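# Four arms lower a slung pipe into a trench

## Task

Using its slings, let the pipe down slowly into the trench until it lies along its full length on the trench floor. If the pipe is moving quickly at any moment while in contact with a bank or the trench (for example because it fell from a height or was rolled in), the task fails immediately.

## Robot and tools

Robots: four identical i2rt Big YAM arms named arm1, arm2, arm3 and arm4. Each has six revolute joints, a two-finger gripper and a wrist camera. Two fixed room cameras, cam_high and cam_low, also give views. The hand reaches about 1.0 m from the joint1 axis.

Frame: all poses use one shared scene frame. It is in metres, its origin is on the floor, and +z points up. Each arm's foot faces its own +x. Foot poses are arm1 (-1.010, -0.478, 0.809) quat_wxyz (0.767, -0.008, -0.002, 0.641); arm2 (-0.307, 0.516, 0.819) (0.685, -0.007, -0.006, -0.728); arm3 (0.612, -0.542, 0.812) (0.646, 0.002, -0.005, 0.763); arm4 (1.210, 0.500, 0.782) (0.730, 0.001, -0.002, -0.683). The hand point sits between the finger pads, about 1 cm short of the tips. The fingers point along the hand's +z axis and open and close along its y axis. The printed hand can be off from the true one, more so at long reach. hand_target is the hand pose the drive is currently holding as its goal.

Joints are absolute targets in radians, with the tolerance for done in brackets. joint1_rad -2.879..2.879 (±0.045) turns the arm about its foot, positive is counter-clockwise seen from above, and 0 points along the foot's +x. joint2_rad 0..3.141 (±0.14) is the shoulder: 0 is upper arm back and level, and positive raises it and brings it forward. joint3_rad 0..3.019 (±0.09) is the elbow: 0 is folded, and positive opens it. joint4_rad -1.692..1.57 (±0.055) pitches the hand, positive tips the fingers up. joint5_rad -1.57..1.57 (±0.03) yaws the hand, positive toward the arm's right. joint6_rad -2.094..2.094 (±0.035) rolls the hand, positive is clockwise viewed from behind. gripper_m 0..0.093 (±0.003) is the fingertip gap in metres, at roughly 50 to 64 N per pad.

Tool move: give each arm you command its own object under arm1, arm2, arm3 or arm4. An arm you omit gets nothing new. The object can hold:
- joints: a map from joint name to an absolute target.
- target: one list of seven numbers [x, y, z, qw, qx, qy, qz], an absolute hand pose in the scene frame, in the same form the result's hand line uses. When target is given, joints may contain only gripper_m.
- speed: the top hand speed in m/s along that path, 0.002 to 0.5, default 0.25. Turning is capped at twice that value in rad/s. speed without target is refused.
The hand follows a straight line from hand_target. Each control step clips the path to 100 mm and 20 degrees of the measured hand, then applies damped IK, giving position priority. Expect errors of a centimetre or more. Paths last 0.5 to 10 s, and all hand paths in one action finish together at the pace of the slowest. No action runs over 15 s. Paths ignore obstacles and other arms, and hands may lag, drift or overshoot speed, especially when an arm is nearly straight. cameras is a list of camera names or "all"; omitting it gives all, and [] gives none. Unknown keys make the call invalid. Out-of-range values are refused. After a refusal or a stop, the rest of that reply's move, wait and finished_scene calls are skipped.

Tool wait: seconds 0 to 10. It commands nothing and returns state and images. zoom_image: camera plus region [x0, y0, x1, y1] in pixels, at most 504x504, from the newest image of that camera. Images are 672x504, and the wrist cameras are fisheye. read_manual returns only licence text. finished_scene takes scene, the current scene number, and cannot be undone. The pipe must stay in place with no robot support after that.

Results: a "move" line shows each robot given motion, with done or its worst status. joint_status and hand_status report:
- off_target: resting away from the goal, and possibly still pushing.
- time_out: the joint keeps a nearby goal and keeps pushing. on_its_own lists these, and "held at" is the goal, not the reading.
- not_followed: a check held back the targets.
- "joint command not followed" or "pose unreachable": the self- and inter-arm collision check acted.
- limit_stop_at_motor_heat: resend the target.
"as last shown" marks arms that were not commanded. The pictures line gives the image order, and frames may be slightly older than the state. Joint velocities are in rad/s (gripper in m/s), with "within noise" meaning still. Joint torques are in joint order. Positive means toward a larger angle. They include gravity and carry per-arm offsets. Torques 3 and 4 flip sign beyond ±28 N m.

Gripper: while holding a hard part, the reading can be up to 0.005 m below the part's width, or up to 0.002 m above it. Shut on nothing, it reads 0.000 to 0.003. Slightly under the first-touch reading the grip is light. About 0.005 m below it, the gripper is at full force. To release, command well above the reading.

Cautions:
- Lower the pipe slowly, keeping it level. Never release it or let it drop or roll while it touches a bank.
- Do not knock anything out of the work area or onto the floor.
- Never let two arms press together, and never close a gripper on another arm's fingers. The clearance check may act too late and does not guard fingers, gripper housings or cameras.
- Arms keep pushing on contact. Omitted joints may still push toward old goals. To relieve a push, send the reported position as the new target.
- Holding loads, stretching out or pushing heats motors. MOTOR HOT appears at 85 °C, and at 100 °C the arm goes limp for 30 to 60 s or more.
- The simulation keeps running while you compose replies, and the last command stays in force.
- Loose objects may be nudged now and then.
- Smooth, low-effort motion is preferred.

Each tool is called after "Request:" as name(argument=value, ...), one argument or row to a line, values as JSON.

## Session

Request:
move(
  cameras=["cam_low", "cam_high"],
)

Scene clock: 0.00 s.
Joint torques (N m): no reading
Heat: arm1: hottest joint2_rad 30 °C; arm2: hottest joint3_rad 29 °C; arm3: hottest joint2_rad 29 °C; arm4: hottest joint5_rad 29 °C.
Joint velocities: within noise
arm1.joint_positions: joint1_rad=-0.202 joint2_rad=+0.492 joint3_rad=+1.390 joint4_rad=-1.535 joint5_rad=-0.036 joint6_rad=-0.108 gripper_m=+0.09396
arm1.joint_status: not commanded
arm1.hand: x=-0.9651 y=-0.3268 z=+1.3301 quat_wxyz=(-0.380, +0.550, -0.704, -0.239) (m; scene frame)
arm1.hand_target: x=-0.9664 y=-0.3297 z=+1.3388 quat_wxyz=(-0.389, +0.547, -0.700, -0.244) (m; scene frame)
arm1.hand_status: not commanded
arm2.joint_positions: joint1_rad=+0.387 joint2_rad=+0.636 joint3_rad=+1.378 joint4_rad=-1.323 joint5_rad=+0.114 joint6_rad=-0.461 gripper_m=+0.09396
arm2.joint_status: not commanded
arm2.hand: x=-0.2468 y=+0.2878 z=+1.3570 quat_wxyz=(-0.276, -0.358, -0.799, +0.397) (m; scene frame)
arm2.hand_target: x=-0.2475 y=+0.2901 z=+1.3703 quat_wxyz=(-0.286, -0.356, -0.791, +0.407) (m; scene frame)
arm2.hand_status: not commanded
arm3.joint_positions: joint1_rad=-0.388 joint2_rad=+0.448 joint3_rad=+1.397 joint4_rad=-1.348 joint5_rad=-0.092 joint6_rad=-0.006 gripper_m=+0.09396
arm3.joint_status: not commanded
arm3.hand: x=+0.6302 y=-0.3905 z=+1.3846 quat_wxyz=(-0.413, +0.540, -0.630, -0.376) (m; scene frame)
arm3.hand_target: x=+0.6294 y=-0.3939 z=+1.3938 quat_wxyz=(-0.420, +0.536, -0.625, -0.381) (m; scene frame)
arm3.hand_status: not commanded
arm4.joint_positions: joint1_rad=+0.020 joint2_rad=+0.548 joint3_rad=+1.417 joint4_rad=-1.141 joint5_rad=-0.275 joint6_rad=+0.292 gripper_m=+0.09396
arm4.joint_status: not commanded
arm4.hand: x=+1.2711 y=+0.2947 z=+1.3960 quat_wxyz=(-0.559, -0.560, -0.560, +0.246) (m; scene frame)
arm4.hand_target: x=+1.2707 y=+0.2989 z=+1.4091 quat_wxyz=(-0.568, -0.551, -0.556, +0.254) (m; scene frame)
arm4.hand_status: not commanded
pictures: cam_high, cam_low

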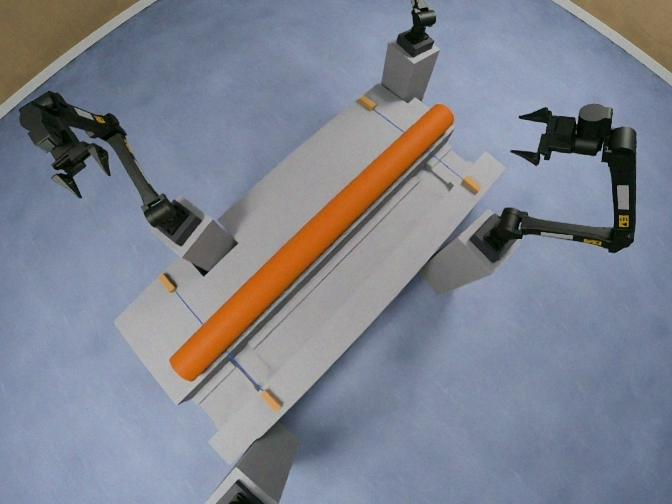

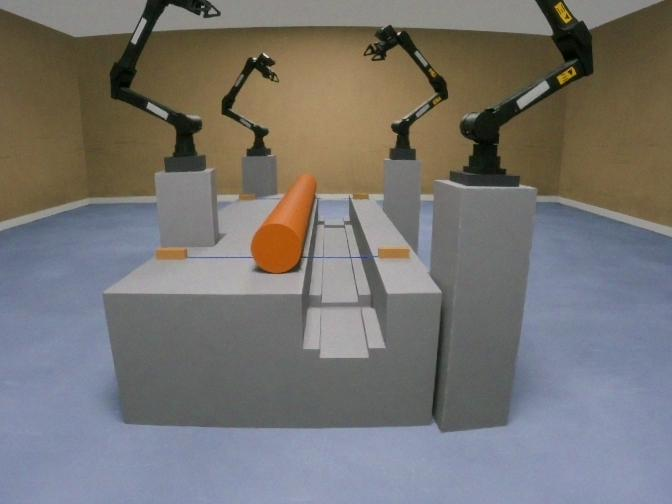

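Request:
zoom_image(
  camera="cam_high",
  region=[140, 260, 300, 420],
)

Request:
zoom_image(
  camera="cam_high",
  region=[350, 80, 510, 240],
)

Request:
move(
  arm1={"target": [-0.656, -0.482, 0.80, 0, 0.7071, -0.7071, 0], "speed": 0.3},
  arm2={"target": [-0.684, 0.2745, 0.80, 0, 0.7071, 0.7071, 0], "speed": 0.3},
  arm3={"joints": {"joint1_rad": -1.5, "joint2_rad": 1.5, "joint3_rad": 0.6, "joint4_rad": -0.67, "joint5_rad": 0, "joint6_rad": -1.35}},
  arm4={"target": [0.89, 0.272, 0.80, 0, 0.7071, 0.7071, 0], "speed": 0.3},
  cameras=["cam_low", "cam_high", "arm3_cam_wrist"],
)

Scaled by 3.150.

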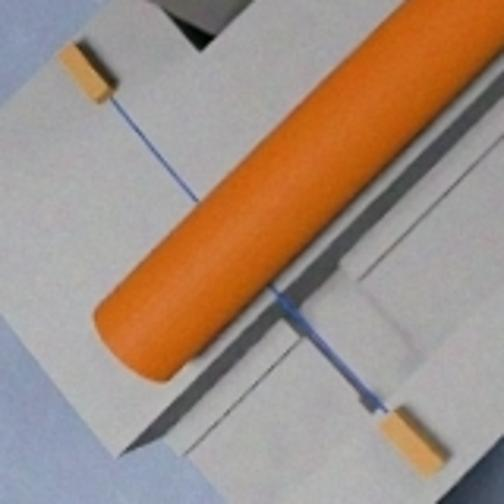

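Scaled by 3.150.

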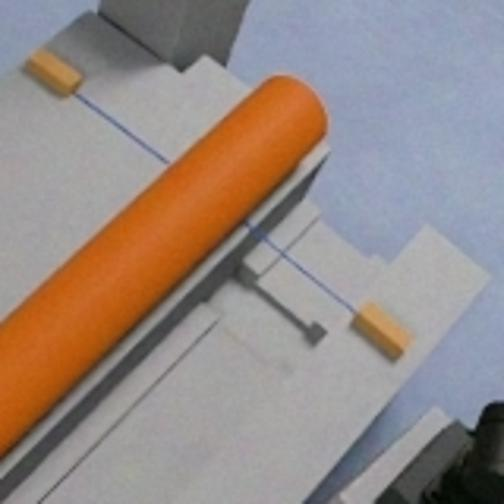

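Scene clock: 6.43 s.
Joint torques (N m): arm1=[0.67 -11.34 8.34 0.8 -0.03 -0.07] | arm2=[-1.26 -16.09 10.62 -0.24 -0.08 0.19] | arm3=[1.03 -9.99 5.72 0.4 -0.3 -0.08] | arm4=[0.85 -12.34 8.85 0.54 0.11 0.04]
Heat: arm1: hottest joint2_rad 30 °C; arm2: hottest joint3_rad 30 °C; arm3: hottest joint2_rad 29 °C; arm4: hottest joint3_rad 29 °C.
move: arm1 off_target; arm2 off_target; arm3 done; arm4 off_target
Joint velocities: within noise
arm1.joint_positions: joint1_rad=-1.415 joint2_rad=+1.579 joint3_rad=+0.737 joint4_rad=-0.789 joint5_rad=-0.011 joint6_rad=-1.574 gripper_m=+0.09396
arm1.joint_status: not commanded
arm1.hand: x=-0.6773 y=-0.4842 z=+0.7919 quat_wxyz=(+0.015, +0.700, -0.714, -0.017) (m; scene frame)
arm1.hand_target: x=-0.6567 y=-0.4820 z=+0.8005 quat_wxyz=(+0.000, +0.707, -0.707, +0.000) (m; scene frame)
arm1.hand_status: off_target (0.023 m and 2.8 deg from the pose sent, 0.633 m and 55.0 deg at the start; a joint's target at an end of its range on 12 of 95 steps)
arm2.joint_positions: joint1_rad=-0.926 joint2_rad=+1.807 joint3_rad=+0.999 joint4_rad=-0.832 joint5_rad=+0.012 joint6_rad=-1.003 gripper_m=+0.09396
arm2.joint_status: not commanded
arm2.hand: x=-0.6617 y=+0.2841 z=+0.7854 quat_wxyz=(-0.007, -0.701, -0.713, -0.028) (m; scene frame)
arm2.hand_target: x=-0.6834 y=+0.2751 z=+0.8005 quat_wxyz=(+0.000, -0.707, -0.707, +0.000) (m; scene frame)
arm2.hand_status: off_target (0.028 m and 3.5 deg from the pose sent, 0.708 m and 70.3 deg at the start)
arm3.joint_positions: joint1_rad=-1.498 joint2_rad=+1.493 joint3_rad=+0.590 joint4_rad=-0.680 joint5_rad=+0.002 joint6_rad=-1.342 gripper_m=+0.09397
arm3.joint_status: all done
arm3.hand: x=+0.8975 y=-0.4737 z=+0.7810 quat_wxyz=(+0.001, +0.711, -0.704, -0.005) (m; scene frame)
arm3.hand_target: x=+0.9042 y=-0.4724 z=+0.7815 quat_wxyz=(-0.005, +0.712, -0.702, -0.002) (m; scene frame)
arm3.hand_status: not commanded
arm4.joint_positions: joint1_rad=-1.022 joint2_rad=+1.606 joint3_rad=+0.860 joint4_rad=-0.894 joint5_rad=+0.002 joint6_rad=-0.939 gripper_m=+0.09396
arm4.joint_status: not commanded
arm4.hand: x=+0.9097 y=+0.2888 z=+0.7834 quat_wxyz=(-0.007, -0.713, -0.701, -0.035) (m; scene frame)
arm4.hand_target: x=+0.8909 y=+0.2725 z=+0.8007 quat_wxyz=(+0.000, -0.707, -0.707, +0.000) (m; scene frame)
arm4.hand_status: off_target (0.031 m and 4.2 deg from the pose sent, 0.708 m and 75.3 deg at the start)
pictures: arm3_cam_wrist, cam_high, cam_low

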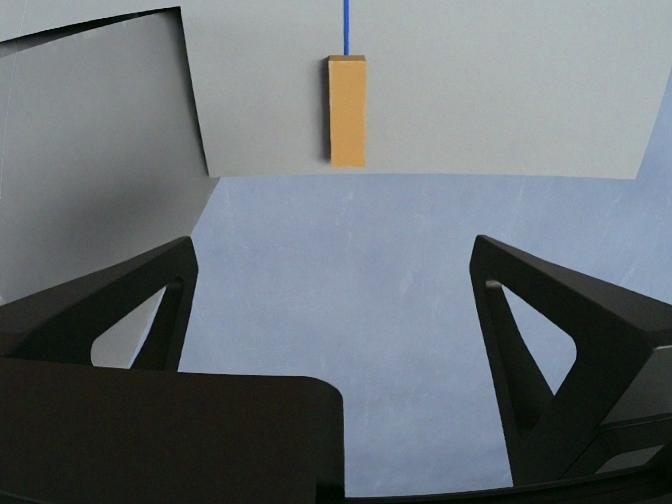

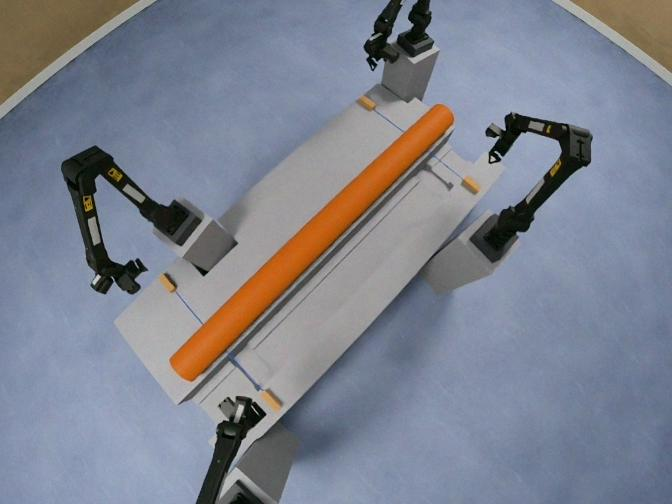

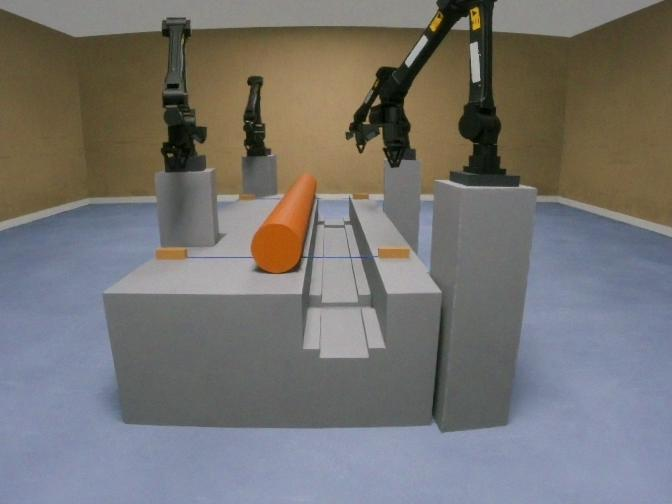

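Request:
move(
  arm1={"target": [-0.656, -0.482, 0.585, 0, 0.7071, -0.7071, 0], "speed": 0.25},
  arm2={"target": [-0.684, 0.2745, 0.59, 0, 0.7071, 0.7071, 0], "speed": 0.25},
  arm3={"target": [0.902, -0.496, 0.588, 0, 0.7071, -0.7071, 0], "speed": 0.25},
  arm4={"target": [0.888, 0.272, 0.592, 0, 0.7071, 0.7071, 0], "speed": 0.25},
)

Scene clock: 11.47 s.
Joint torques (N m): arm1=[0.91 -14.51 2.1 0.92 0 -0.08] | arm2=[-1.61 -18.61 5.38 -0.02 -0.08 0.14] | arm3=[0.62 -15.33 0.38 0.39 -0.1 -0.07] | arm4=[0.5 -15.09 3.82 0.62 0.1 0]
Heat: arm1: hottest joint2_rad 31 °C; arm2: hottest joint3_rad 31 °C; arm3: hottest joint2_rad 29 °C; arm4: hottest joint3_rad 30 °C.
move: arm1 done; arm2 off_target; arm3 done; arm4 off_target
Joint velocities: within noise
arm1.joint_positions: joint1_rad=-1.409 joint2_rad=+2.198 joint3_rad=+0.764 joint4_rad=-0.167 joint5_rad=-0.011 joint6_rad=-1.575 gripper_m=+0.09396
arm1.joint_status: not commanded
arm1.hand: x=-0.6634 y=-0.4845 z=+0.5867 quat_wxyz=(+0.005, +0.703, -0.712, -0.006) (m; scene frame)
arm1.hand_target: x=-0.6560 y=-0.4820 z=+0.5851 quat_wxyz=(+0.000, +0.707, -0.707, +0.000) (m; scene frame)
arm1.hand_status: done (0.008 m and 1.2 deg from the pose sent, 0.208 m and 2.8 deg at the start)
arm2.joint_positions: joint1_rad=-0.928 joint2_rad=+2.298 joint3_rad=+1.031 joint4_rad=-0.362 joint5_rad=+0.012 joint6_rad=-1.002 gripper_m=+0.09396
arm2.joint_status: not commanded
arm2.hand: x=-0.6628 y=+0.2812 z=+0.5822 quat_wxyz=(-0.006, -0.702, -0.712, -0.023) (m; scene frame)
arm2.hand_target: x=-0.6836 y=+0.2748 z=+0.5904 quat_wxyz=(+0.000, -0.707, -0.707, +0.000) (m; scene frame)
arm2.hand_status: off_target (0.024 m and 2.9 deg from the pose sent, 0.197 m and 3.5 deg at the start)
arm3.joint_positions: joint1_rad=-1.569 joint2_rad=+2.183 joint3_rad=+0.603 joint4_rad=-0.014 joint5_rad=+0.006 joint6_rad=-1.404 gripper_m=+0.09397
arm3.joint_status: not commanded
arm3.hand: x=+0.8949 y=-0.4942 z=+0.5870 quat_wxyz=(+0.007, +0.707, -0.707, -0.006) (m; scene frame)
arm3.hand_target: x=+0.9019 y=-0.4960 z=+0.5881 quat_wxyz=(+0.000, +0.707, -0.707, +0.000) (m; scene frame)
arm3.hand_status: done (0.007 m and 1.1 deg from the pose sent, 0.194 m and 0.8 deg at the start)
arm4.joint_positions: joint1_rad=-1.022 joint2_rad=+2.130 joint3_rad=+0.837 joint4_rad=-0.327 joint5_rad=+0.003 joint6_rad=-0.940 gripper_m=+0.09396
arm4.joint_status: not commanded
arm4.hand: x=+0.9057 y=+0.2849 z=+0.5838 quat_wxyz=(-0.005, -0.712, -0.701, -0.025) (m; scene frame)
arm4.hand_target: x=+0.8883 y=+0.2721 z=+0.5924 quat_wxyz=(+0.000, -0.707, -0.707, +0.000) (m; scene frame)
arm4.hand_status: off_target (0.023 m and 3.1 deg from the pose sent, 0.193 m and 4.2 deg at the start)
pictures: arm1_cam_wrist, arm2_cam_wrist, arm3_cam_wrist, arm4_cam_wrist, cam_high, cam_low

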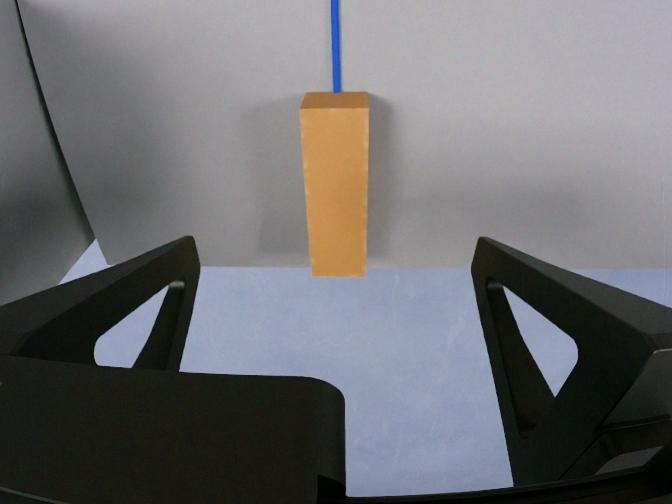

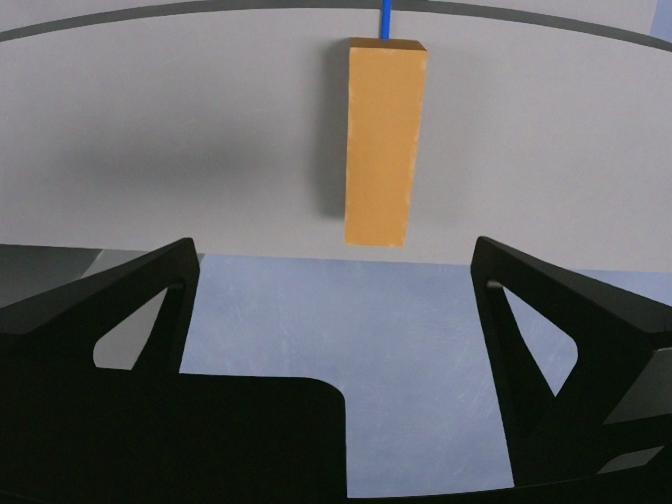

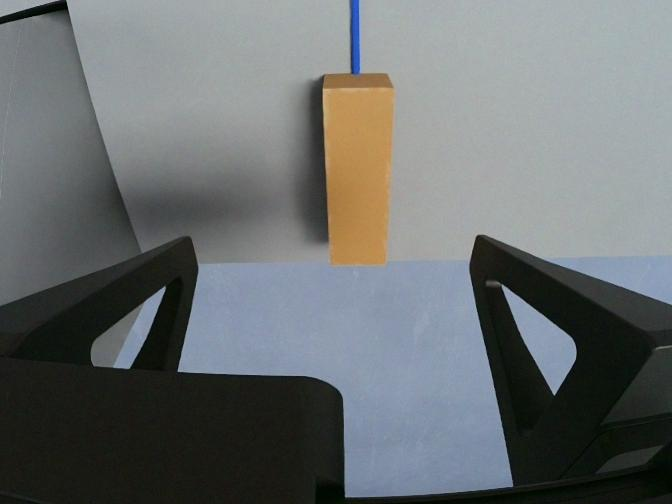

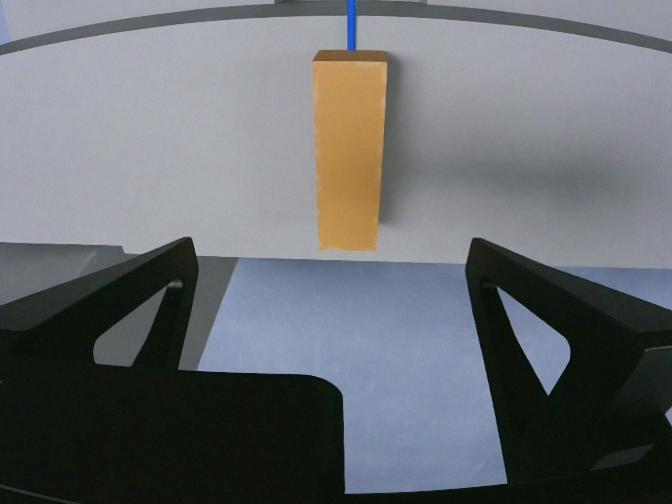

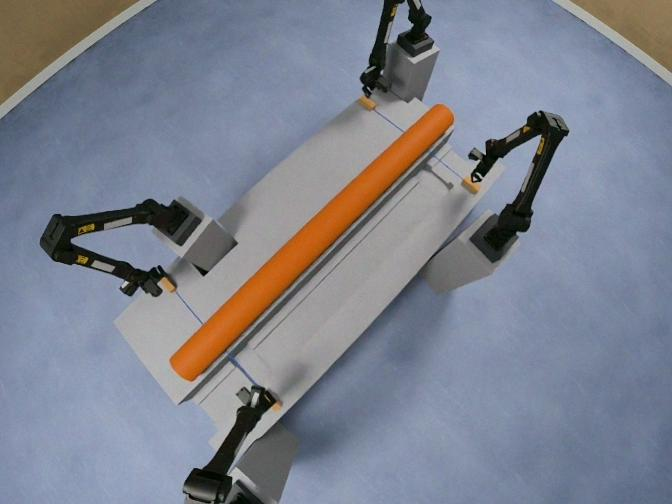

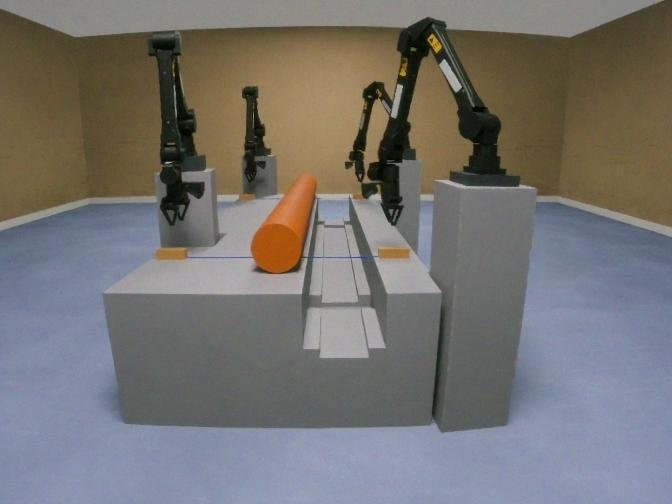

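Request:
move(
  arm1={"target": [-0.667, -0.486, 0.478, 0, 0.7071, -0.7071, 0], "speed": 0.15},
  arm2={"target": [-0.700, 0.271, 0.486, 0, 0.7071, 0.7071, 0], "speed": 0.15},
  arm3={"target": [0.908, -0.497, 0.481, 0, 0.7071, -0.7071, 0], "speed": 0.15},
  arm4={"target": [0.886, 0.269, 0.488, 0, 0.7071, 0.7071, 0], "speed": 0.15},
)

Scene clock: 20.13 s.
Joint torques (N m): arm1=[-0.44 -14.62 -0.02 1.01 0.02 -0.09] | arm2=[-1.55 -19.08 4.08 0.06 -0.09 0.04] | arm3=[0.38 -16.26 -1.14 0.4 -0.1 -0.06] | arm4=[0.67 -15.33 1.84 0.69 0.09 0.03]
Heat: arm1: hottest joint2_rad 31 °C; arm2: hottest joint3_rad 31 °C; arm3: hottest joint2_rad 30 °C; arm4: hottest joint3_rad 30 °C.
move: arm1 done; arm2 off_target; arm3 done; arm4 off_target
Joint velocities: within noise
arm1.joint_positions: joint1_rad=-1.409 joint2_rad=+2.515 joint3_rad=+0.881 joint4_rad=+0.050 joint5_rad=-0.011 joint6_rad=-1.579 gripper_m=+0.09396
arm1.joint_status: not commanded
arm1.hand: x=-0.6644 y=-0.4854 z=+0.4842 quat_wxyz=(-0.001, +0.704, -0.710, +0.000) (m; scene frame)
arm1.hand_target: x=-0.6672 y=-0.4860 z=+0.4781 quat_wxyz=(+0.000, +0.707, -0.707, +0.000) (m; scene frame)
arm1.hand_status: done (0.007 m and 0.5 deg from the pose sent, 0.109 m and 1.2 deg at the start)
arm2.joint_positions: joint1_rad=-0.943 joint2_rad=+2.567 joint3_rad=+1.203 joint4_rad=-0.252 joint5_rad=+0.012 joint6_rad=-1.010 gripper_m=+0.09396
arm2.joint_status: not commanded
arm2.hand: x=-0.6835 y=+0.2744 z=+0.4840 quat_wxyz=(-0.004, -0.705, -0.709, -0.017) (m; scene frame)
arm2.hand_target: x=-0.6998 y=+0.2712 z=+0.4863 quat_wxyz=(+0.000, -0.707, -0.707, +0.000) (m; scene frame)
arm2.hand_status: off_target (0.017 m and 2.0 deg from the pose sent, 0.104 m and 2.9 deg at the start)
arm3.joint_positions: joint1_rad=-1.577 joint2_rad=+2.535 joint3_rad=+0.775 joint4_rad=+0.180 joint5_rad=+0.006 joint6_rad=-1.414 gripper_m=+0.09397
arm3.joint_status: not commanded
arm3.hand: x=+0.9071 y=-0.4936 z=+0.4828 quat_wxyz=(+0.001, +0.708, -0.706, -0.003) (m; scene frame)
arm3.hand_target: x=+0.9079 y=-0.4969 z=+0.4810 quat_wxyz=(+0.000, +0.707, -0.707, +0.000) (m; scene frame)
arm3.hand_status: done (0.004 m and 0.3 deg from the pose sent, 0.107 m and 1.1 deg at the start)
arm4.joint_positions: joint1_rad=-1.022 joint2_rad=+2.419 joint3_rad=+0.956 joint4_rad=-0.138 joint5_rad=+0.003 joint6_rad=-0.941 gripper_m=+0.09396
arm4.joint_status: not commanded
arm4.hand: x=+0.8963 y=+0.2777 z=+0.4857 quat_wxyz=(-0.004, -0.712, -0.702, -0.015) (m; scene frame)
arm4.hand_target: x=+0.8861 y=+0.2690 z=+0.4882 quat_wxyz=(+0.000, -0.707, -0.707, +0.000) (m; scene frame)
arm4.hand_status: off_target (0.014 m and 2.0 deg from the pose sent, 0.099 m and 3.1 deg at the start)
pictures: arm1_cam_wrist, arm2_cam_wrist, arm3_cam_wrist, arm4_cam_wrist, cam_high, cam_low

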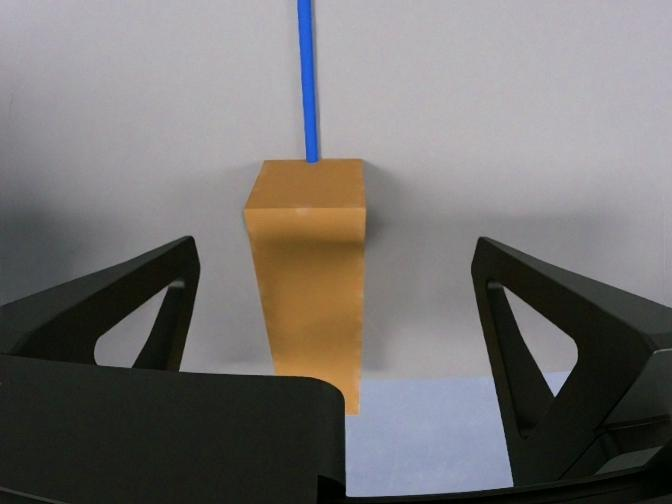

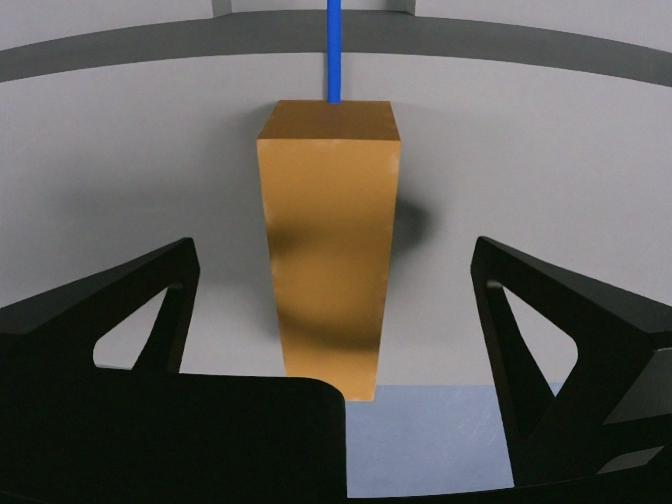

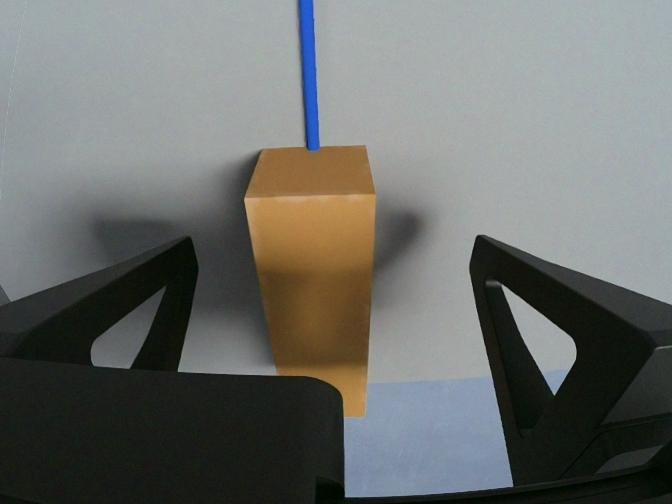

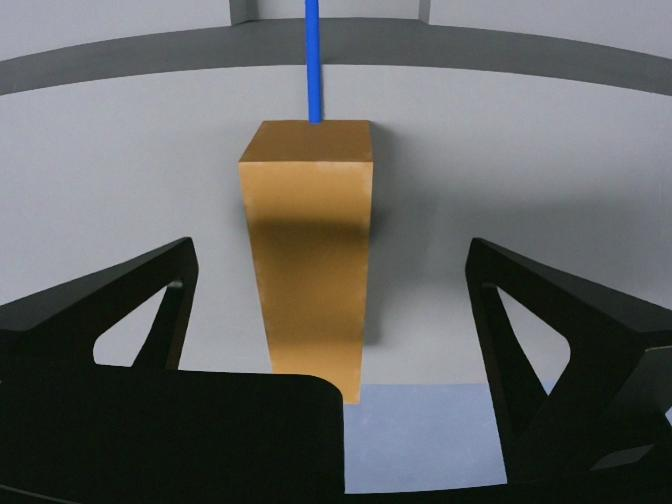

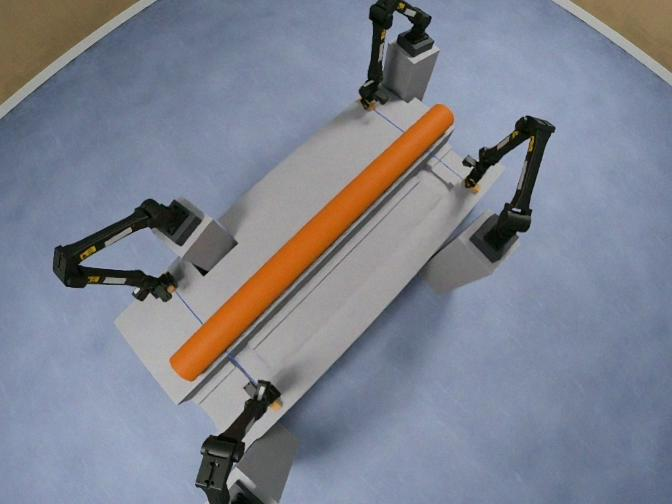

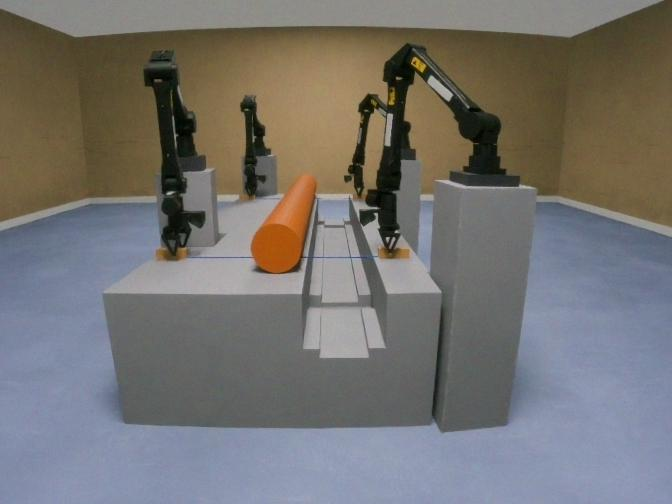

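Request:
move(
  arm1={"target": [-0.674, -0.486, 0.478, 0, 0.7071, -0.7071, 0], "speed": 0.1},
  arm3={"target": [0.902, -0.497, 0.481, 0, 0.7071, -0.7071, 0], "speed": 0.1},
  arm4={"target": [0.893, 0.269, 0.488, 0, 0.7071, 0.7071, 0], "speed": 0.1},
  cameras=[],
)

Request:
move(
  arm1={"joints": {"gripper_m": 0.015}},
  arm2={"joints": {"gripper_m": 0.015}},
  arm3={"joints": {"gripper_m": 0.015}},
  arm4={"joints": {"gripper_m": 0.015}},
)

Scene clock: 26.33 s.
Joint torques (N m): arm1=[-0.15 -14.04 -0.75 1.09 -0.02 -0.1] | arm2=[-1.49 -19.02 4.1 0.02 -0.09 0.06] | arm3=[0.73 -16.21 -2.15 0.44 -0.11 -0.03] | arm4=[1.08 -15.5 0.76 0.72 0.09 0.14]
Heat: arm1: hottest joint2_rad 31 °C; arm2: hottest joint3_rad 31 °C; arm3: hottest joint2_rad 30 °C; arm4: hottest joint3_rad 30 °C.
move: arm1 off_target; arm3 done; arm4 done
Joint velocities: within noise
arm1.joint_positions: joint1_rad=-1.409 joint2_rad=+2.515 joint3_rad=+0.874 joint4_rad=+0.068 joint5_rad=-0.011 joint6_rad=-1.579 gripper_m=+0.09396
arm1.joint_status: not commanded
arm1.hand: x=-0.6643 y=-0.4854 z=+0.4844 quat_wxyz=(-0.005, +0.704, -0.710, +0.004) (m; scene frame)
arm1.hand_target: x=-0.6741 y=-0.4860 z=+0.4783 quat_wxyz=(+0.000, +0.707, -0.707, +0.000) (m; scene frame)
arm1.hand_status: off_target (0.012 m and 0.9 deg from the pose sent, 0.012 m and 0.5 deg at the start)
arm2: as last shown
arm3.joint_positions: joint1_rad=-1.577 joint2_rad=+2.535 joint3_rad=+0.775 joint4_rad=+0.196 joint5_rad=+0.006 joint6_rad=-1.414 gripper_m=+0.09397
arm3.joint_status: not commanded
arm3.hand: x=+0.9111 y=-0.4931 z=+0.4828 quat_wxyz=(-0.006, +0.708, -0.706, +0.002) (m; scene frame)
arm3.hand_target: x=+0.9019 y=-0.4969 z=+0.4811 quat_wxyz=(+0.000, +0.707, -0.707, +0.000) (m; scene frame)
arm3.hand_status: done (0.010 m and 0.7 deg from the pose sent, 0.006 m and 0.3 deg at the start)
arm4.joint_positions: joint1_rad=-1.018 joint2_rad=+2.419 joint3_rad=+0.956 joint4_rad=-0.124 joint5_rad=+0.003 joint6_rad=-0.941 gripper_m=+0.09396
arm4.joint_status: not commanded
arm4.hand: x=+0.8943 y=+0.2746 z=+0.4856 quat_wxyz=(-0.002, -0.711, -0.703, -0.009) (m; scene frame)
arm4.hand_target: x=+0.8930 y=+0.2690 z=+0.4880 quat_wxyz=(+0.000, -0.707, -0.707, +0.000) (m; scene frame)
arm4.hand_status: done (0.006 m and 1.2 deg from the pose sent, 0.010 m and 2.0 deg at the start)
pictures: none
No camera images: "cameras" was empty.

Scene clock: 27.00 s.
Joint torques (N m): arm1=[-0.32 -14.15 -0.7 0.96 0.01 -0.06] | arm2=[-1.55 -19.08 4.1 0.02 -0.08 0.06] | arm3=[0.73 -16.09 -1.98 0.39 -0.11 -0.02] | arm4=[0.97 -15.44 0.75 0.65 0.08 0.14]
Heat: arm1: hottest joint2_rad 31 °C; arm2: hottest joint3_rad 31 °C; arm3: hottest joint2_rad 30 °C; arm4: hottest joint3_rad 30 °C.
move: arm1 off_target; arm2 off_target; arm3 off_target; arm4 off_target
Joint velocities: within noise
arm1.joint_positions: joint1_rad=-1.409 joint2_rad=+2.515 joint3_rad=+0.873 joint4_rad=+0.069 joint5_rad=-0.011 joint6_rad=-1.580 gripper_m=+0.03268
arm1.joint_status: gripper_m off_target (ended at +0.03271, target +0.01500)
arm1.hand: x=-0.6648 y=-0.4854 z=+0.4844 quat_wxyz=(-0.005, +0.704, -0.710, +0.004) (m; scene frame)
arm1.hand_target: x=-0.6742 y=-0.4860 z=+0.4783 quat_wxyz=(+0.000, +0.707, -0.707, +0.000) (m; scene frame)
arm1.hand_status: not commanded
arm2.joint_positions: joint1_rad=-0.943 joint2_rad=+2.567 joint3_rad=+1.203 joint4_rad=-0.251 joint5_rad=+0.012 joint6_rad=-1.011 gripper_m=+0.03409
arm2.joint_status: gripper_m off_target (ended at +0.03412, target +0.01500)
arm2.hand: x=-0.6837 y=+0.2743 z=+0.4840 quat_wxyz=(-0.004, -0.705, -0.709, -0.016) (m; scene frame)
arm2.hand_target: x=-0.6997 y=+0.2712 z=+0.4863 quat_wxyz=(+0.000, -0.707, -0.707, +0.000) (m; scene frame)
arm2.hand_status: not commanded
arm3.joint_positions: joint1_rad=-1.577 joint2_rad=+2.535 joint3_rad=+0.773 joint4_rad=+0.197 joint5_rad=+0.007 joint6_rad=-1.415 gripper_m=+0.03418
arm3.joint_status: gripper_m off_target (ended at +0.03421, target +0.01500)
arm3.hand: x=+0.9099 y=-0.4933 z=+0.4830 quat_wxyz=(-0.005, +0.708, -0.706, +0.002) (m; scene frame)
arm3.hand_target: x=+0.9020 y=-0.4969 z=+0.4811 quat_wxyz=(+0.000, +0.707, -0.707, +0.000) (m; scene frame)
arm3.hand_status: not commanded
arm4.joint_positions: joint1_rad=-1.017 joint2_rad=+2.419 joint3_rad=+0.956 joint4_rad=-0.123 joint5_rad=+0.003 joint6_rad=-0.941 gripper_m=+0.03423
arm4.joint_status: gripper_m off_target (ended at +0.03426, target +0.01500)
arm4.hand: x=+0.8944 y=+0.2742 z=+0.4856 quat_wxyz=(-0.002, -0.711, -0.703, -0.008) (m; scene frame)
arm4.hand_target: x=+0.8930 y=+0.2690 z=+0.4880 quat_wxyz=(+0.000, -0.707, -0.707, +0.000) (m; scene frame)
arm4.hand_status: not commanded
pictures: arm1_cam_wrist, arm2_cam_wrist, arm3_cam_wrist, arm4_cam_wrist, cam_high, cam_low

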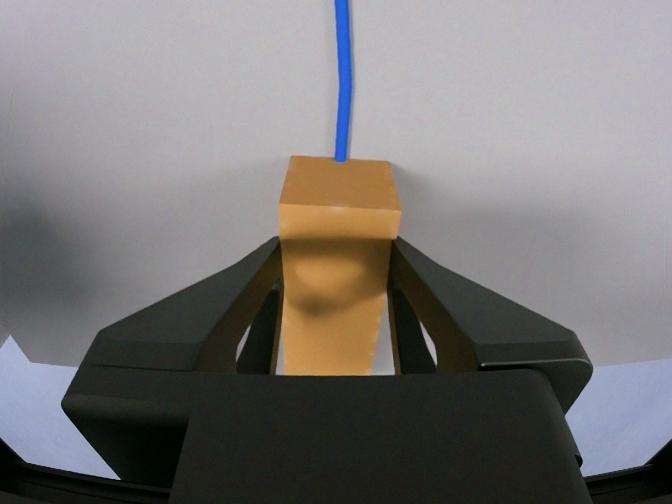

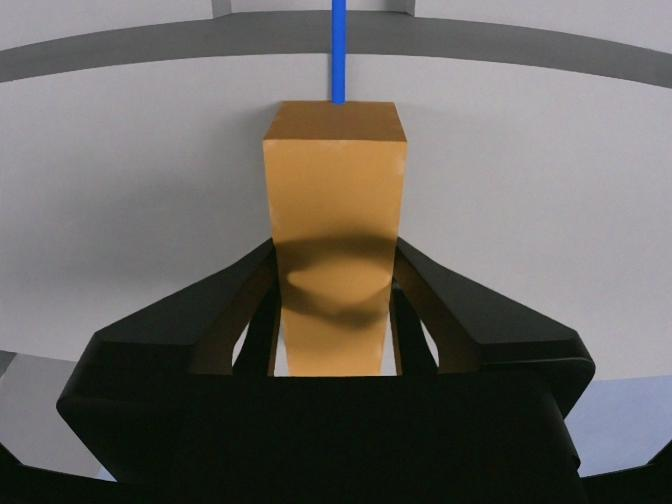

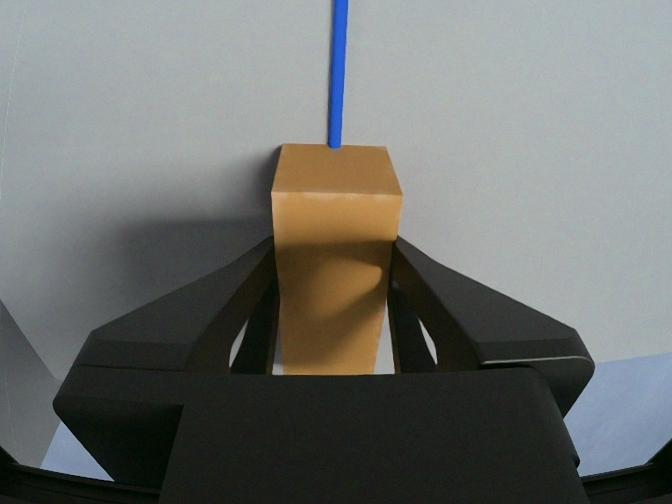

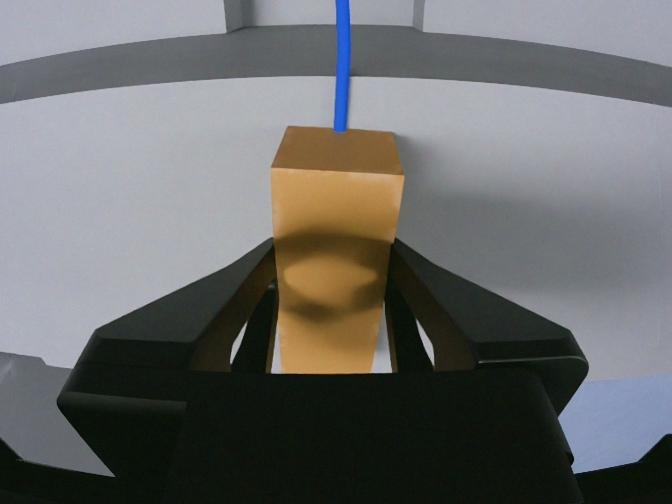

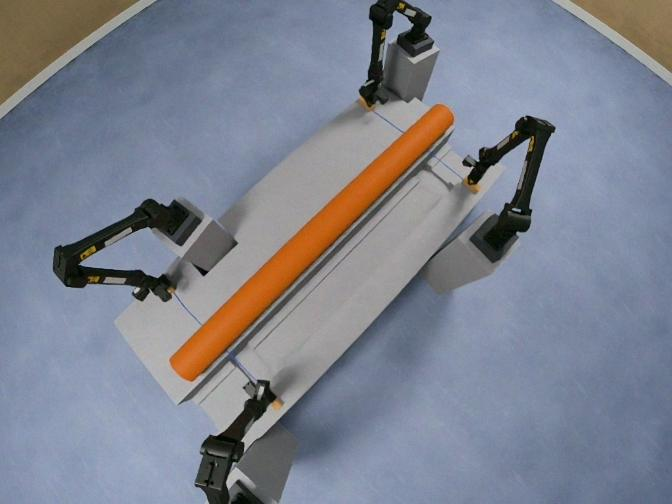

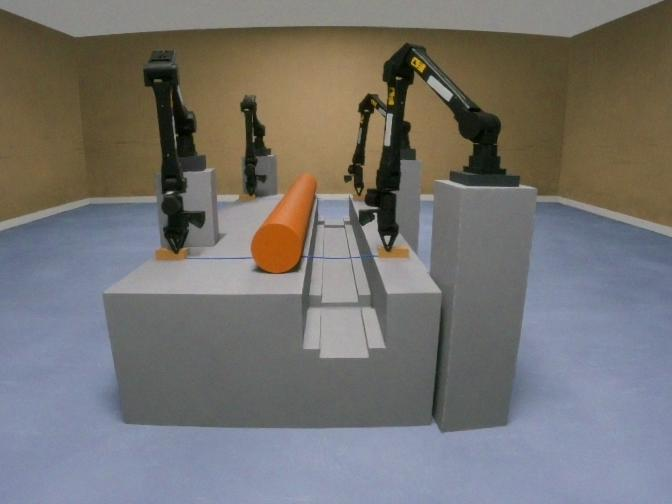

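Request:
move(
  arm1={"target": [-0.652, -0.291, 0.737, 0, 0.7071, -0.7071, 0], "speed": 0.22},
  arm2={"target": [-0.690, 0.02, 0.786, 0, 0.7055, 0.7055, -0.066], "speed": 0.22},
  arm3={"target": [0.917, -0.289, 0.74, 0, 0.7071, -0.7071, 0], "speed": 0.22},
  arm4={"target": [0.890, 0.02, 0.797, 0, 0.7055, 0.7055, -0.066], "speed": 0.22},
  cameras=["cam_low", "cam_high"],
)

Request:
zoom_image(
  camera="cam_low",
  region=[150, 100, 430, 320],
)

Scene clock: 33.67 s.
Joint torques (N m): arm1=[0.67 -14.51 6.91 0.1 -0.08 0.08] | arm2=[-0.38 -23.59 13.09 -0.69 -0.15 0.29] | arm3=[1.38 -17.08 6.11 -0.4 -0.24 0.11] | arm4=[0.56 -20.01 10.88 -0.06 0.09 0.31]
Heat: arm1: hottest joint2_rad 32 °C; arm2: hottest joint2_rad 31 °C; arm3: hottest joint2_rad 30 °C; arm4: hottest joint3_rad 30 °C.
move: arm1 off_target; arm2 off_target; arm3 off_target; arm4 off_target
Joint velocities: within noise
arm1.joint_positions: joint1_rad=-0.916 joint2_rad=+1.829 joint3_rad=+0.853 joint4_rad=-0.621 joint5_rad=-0.015 joint6_rad=-1.102 gripper_m=+0.03268
arm1.joint_status: not commanded
arm1.hand: x=-0.6619 y=-0.2971 z=+0.7294 quat_wxyz=(+0.008, +0.710, -0.704, -0.003) (m; scene frame)
arm1.hand_target: x=-0.6521 y=-0.2911 z=+0.7371 quat_wxyz=(+0.000, +0.707, -0.707, +0.000) (m; scene frame)
arm1.hand_status: off_target (0.014 m and 1.1 deg from the pose sent, 0.319 m and 0.8 deg at the start)
arm2.joint_positions: joint1_rad=-0.593 joint2_rad=+2.151 joint3_rad=+1.481 joint4_rad=-0.850 joint5_rad=+0.027 joint6_rad=-0.660 gripper_m=+0.03409
arm2.joint_status: not commanded
arm2.hand: x=-0.6750 y=+0.0433 z=+0.7555 quat_wxyz=(+0.005, -0.705, -0.708, +0.034) (m; scene frame)
arm2.hand_target: x=-0.6889 y=+0.0212 z=+0.7866 quat_wxyz=(+0.000, -0.705, -0.706, +0.066) (m; scene frame)
arm2.hand_status: off_target (0.041 m and 3.8 deg from the pose sent, 0.395 m and 9.4 deg at the start)
arm3.joint_positions: joint1_rad=-1.043 joint2_rad=+1.820 joint3_rad=+0.832 joint4_rad=-0.616 joint5_rad=+0.006 joint6_rad=-0.883 gripper_m=+0.03418
arm3.joint_status: not commanded
arm3.hand: x=+0.9079 y=-0.2978 z=+0.7313 quat_wxyz=(+0.012, +0.709, -0.705, -0.001) (m; scene frame)
arm3.hand_target: x=+0.9169 y=-0.2891 z=+0.7401 quat_wxyz=(+0.000, +0.707, -0.707, +0.000) (m; scene frame)
arm3.hand_status: off_target (0.015 m and 1.4 deg from the pose sent, 0.328 m and 0.6 deg at the start)
arm4.joint_positions: joint1_rad=-0.646 joint2_rad=+1.960 joint3_rad=+1.316 joint4_rad=-0.875 joint5_rad=+0.031 joint6_rad=-0.594 gripper_m=+0.03423
arm4.joint_status: not commanded
arm4.hand: x=+0.9053 y=+0.0455 z=+0.7621 quat_wxyz=(+0.007, -0.702, -0.711, +0.028) (m; scene frame)
arm4.hand_target: x=+0.8911 y=+0.0216 z=+0.7976 quat_wxyz=(+0.000, -0.705, -0.706, +0.066) (m; scene frame)
arm4.hand_status: off_target (0.046 m and 4.5 deg from the pose sent, 0.402 m and 8.5 deg at the start)
pictures: cam_high, cam_low

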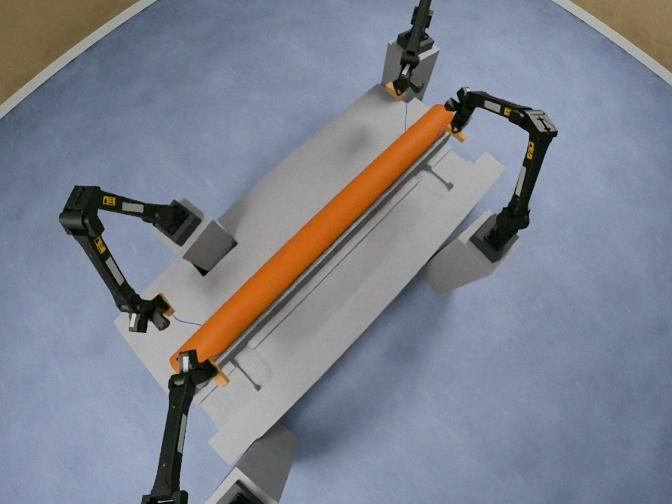

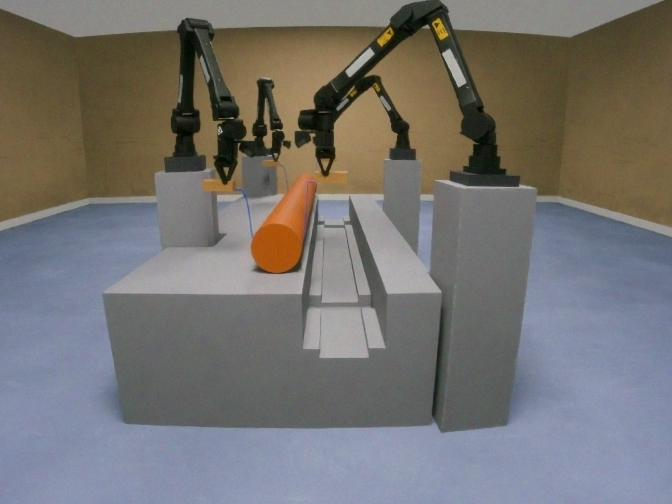

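Scaled by 1.800.

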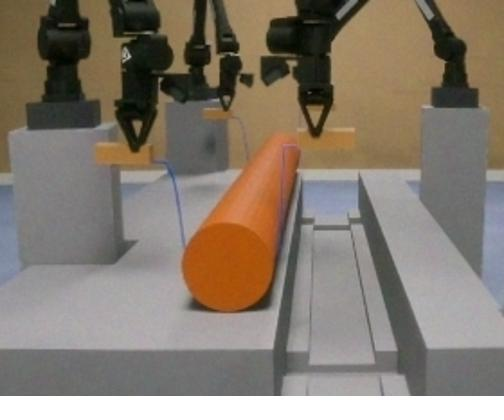

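Request:
move(
  arm1={"target": [-0.652, -0.289, 0.85, 0, 0.7071, -0.7071, 0], "speed": 0.08},
  arm2={"target": [-0.690, 0.02, 0.91, 0, 0.7055, 0.7055, -0.066], "speed": 0.08},
  arm3={"target": [0.917, -0.286, 0.845, 0, 0.7071, -0.7071, 0], "speed": 0.08},
  arm4={"target": [0.890, 0.02, 0.92, 0, 0.7055, 0.7055, -0.066], "speed": 0.08},
  cameras=["cam_low", "cam_high"],
)

Request:
zoom_image(
  camera="cam_low",
  region=[150, 100, 430, 320],
)

Scene clock: 38.77 s.
Joint torques (N m): arm1=[-1.55 -20.37 11.25 -1.51 0.4 -0.01] | arm2=[-0.62 -32.03 13.34 -1.33 -0.08 0.14] | arm3=[0.67 -23.53 9.77 -1.81 0.01 -0.01] | arm4=[0.32 -28.69 11.55 -1.1 0.14 0.23]
Heat: arm1: hottest joint2_rad 32 °C; arm2: hottest joint2_rad 33 °C; arm3: hottest joint2_rad 30 °C; arm4: hottest joint3_rad 31 °C.
move: arm1 off_target; arm2 off_target; arm3 off_target; arm4 off_target
Joint velocities: within noise
arm1.joint_positions: joint1_rad=-0.899 joint2_rad=+1.670 joint3_rad=+0.885 joint4_rad=-0.893 joint5_rad=-0.025 joint6_rad=-1.091 gripper_m=+0.03268
arm1.joint_status: not commanded
arm1.hand: x=-0.6853 y=-0.2993 z=+0.7978 quat_wxyz=(+0.046, +0.710, -0.702, -0.020) (m; scene frame)
arm1.hand_target: x=-0.6546 y=-0.2901 z=+0.8479 quat_wxyz=(+0.000, +0.707, -0.707, +0.000) (m; scene frame)
arm1.hand_status: off_target (0.063 m and 5.7 deg from the pose sent, 0.121 m and 1.1 deg at the start)
arm2.joint_positions: joint1_rad=-0.587 joint2_rad=+2.101 joint3_rad=+1.482 joint4_rad=-0.992 joint5_rad=+0.026 joint6_rad=-0.650 gripper_m=+0.03409
arm2.joint_status: not commanded
arm2.hand: x=-0.6573 y=+0.0616 z=+0.7835 quat_wxyz=(+0.010, -0.706, -0.708, -0.011) (m; scene frame)
arm2.hand_target: x=-0.6778 y=+0.0357 z=+0.8730 quat_wxyz=(+0.000, -0.706, -0.705, +0.066) (m; scene frame)
arm2.hand_status: off_target (0.137 m and 8.9 deg from the pose sent, 0.157 m and 3.7 deg at the start; pose on its path clipped on 38 of 65 steps)
arm3.joint_positions: joint1_rad=-1.027 joint2_rad=+1.679 joint3_rad=+0.869 joint4_rad=-0.880 joint5_rad=+0.001 joint6_rad=-0.866 gripper_m=+0.03418
arm3.joint_status: not commanded
arm3.hand: x=+0.8891 y=-0.3055 z=+0.7940 quat_wxyz=(+0.055, +0.707, -0.705, -0.007) (m; scene frame)
arm3.hand_target: x=+0.9150 y=-0.2875 z=+0.8430 quat_wxyz=(+0.000, +0.707, -0.707, +0.000) (m; scene frame)
arm3.hand_status: off_target (0.061 m and 6.3 deg from the pose sent, 0.115 m and 1.4 deg at the start)
arm4.joint_positions: joint1_rad=-0.642 joint2_rad=+1.923 joint3_rad=+1.335 joint4_rad=-1.014 joint5_rad=+0.029 joint6_rad=-0.587 gripper_m=+0.03423
arm4.joint_status: not commanded
arm4.hand: x=+0.9184 y=+0.0611 z=+0.7869 quat_wxyz=(+0.015, -0.703, -0.711, -0.013) (m; scene frame)
arm4.hand_target: x=+0.9016 y=+0.0371 z=+0.8767 quat_wxyz=(+0.000, -0.706, -0.705, +0.066) (m; scene frame)
arm4.hand_status: off_target (0.142 m and 9.2 deg from the pose sent, 0.161 m and 4.5 deg at the start; pose on its path clipped on 38 of 65 steps)
pictures: cam_high, cam_low

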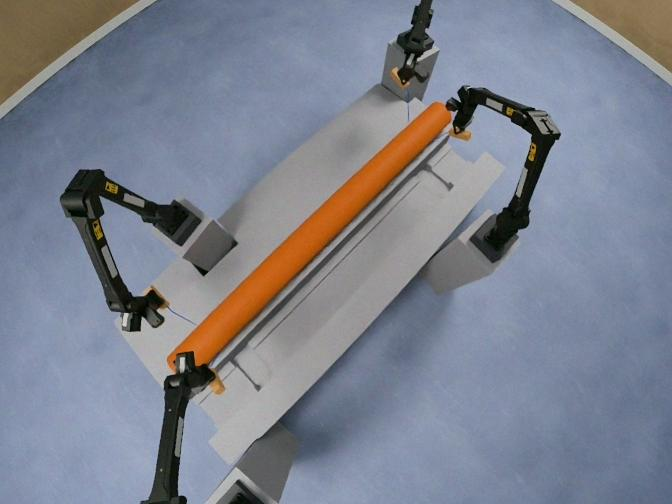

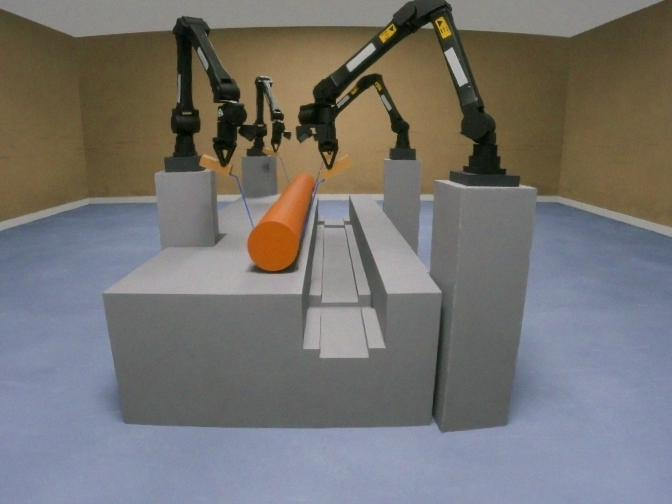

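Scaled by 1.800.

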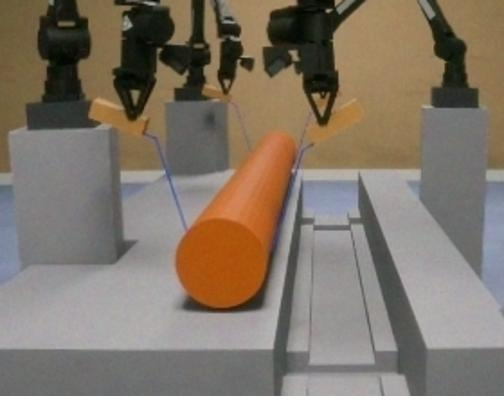

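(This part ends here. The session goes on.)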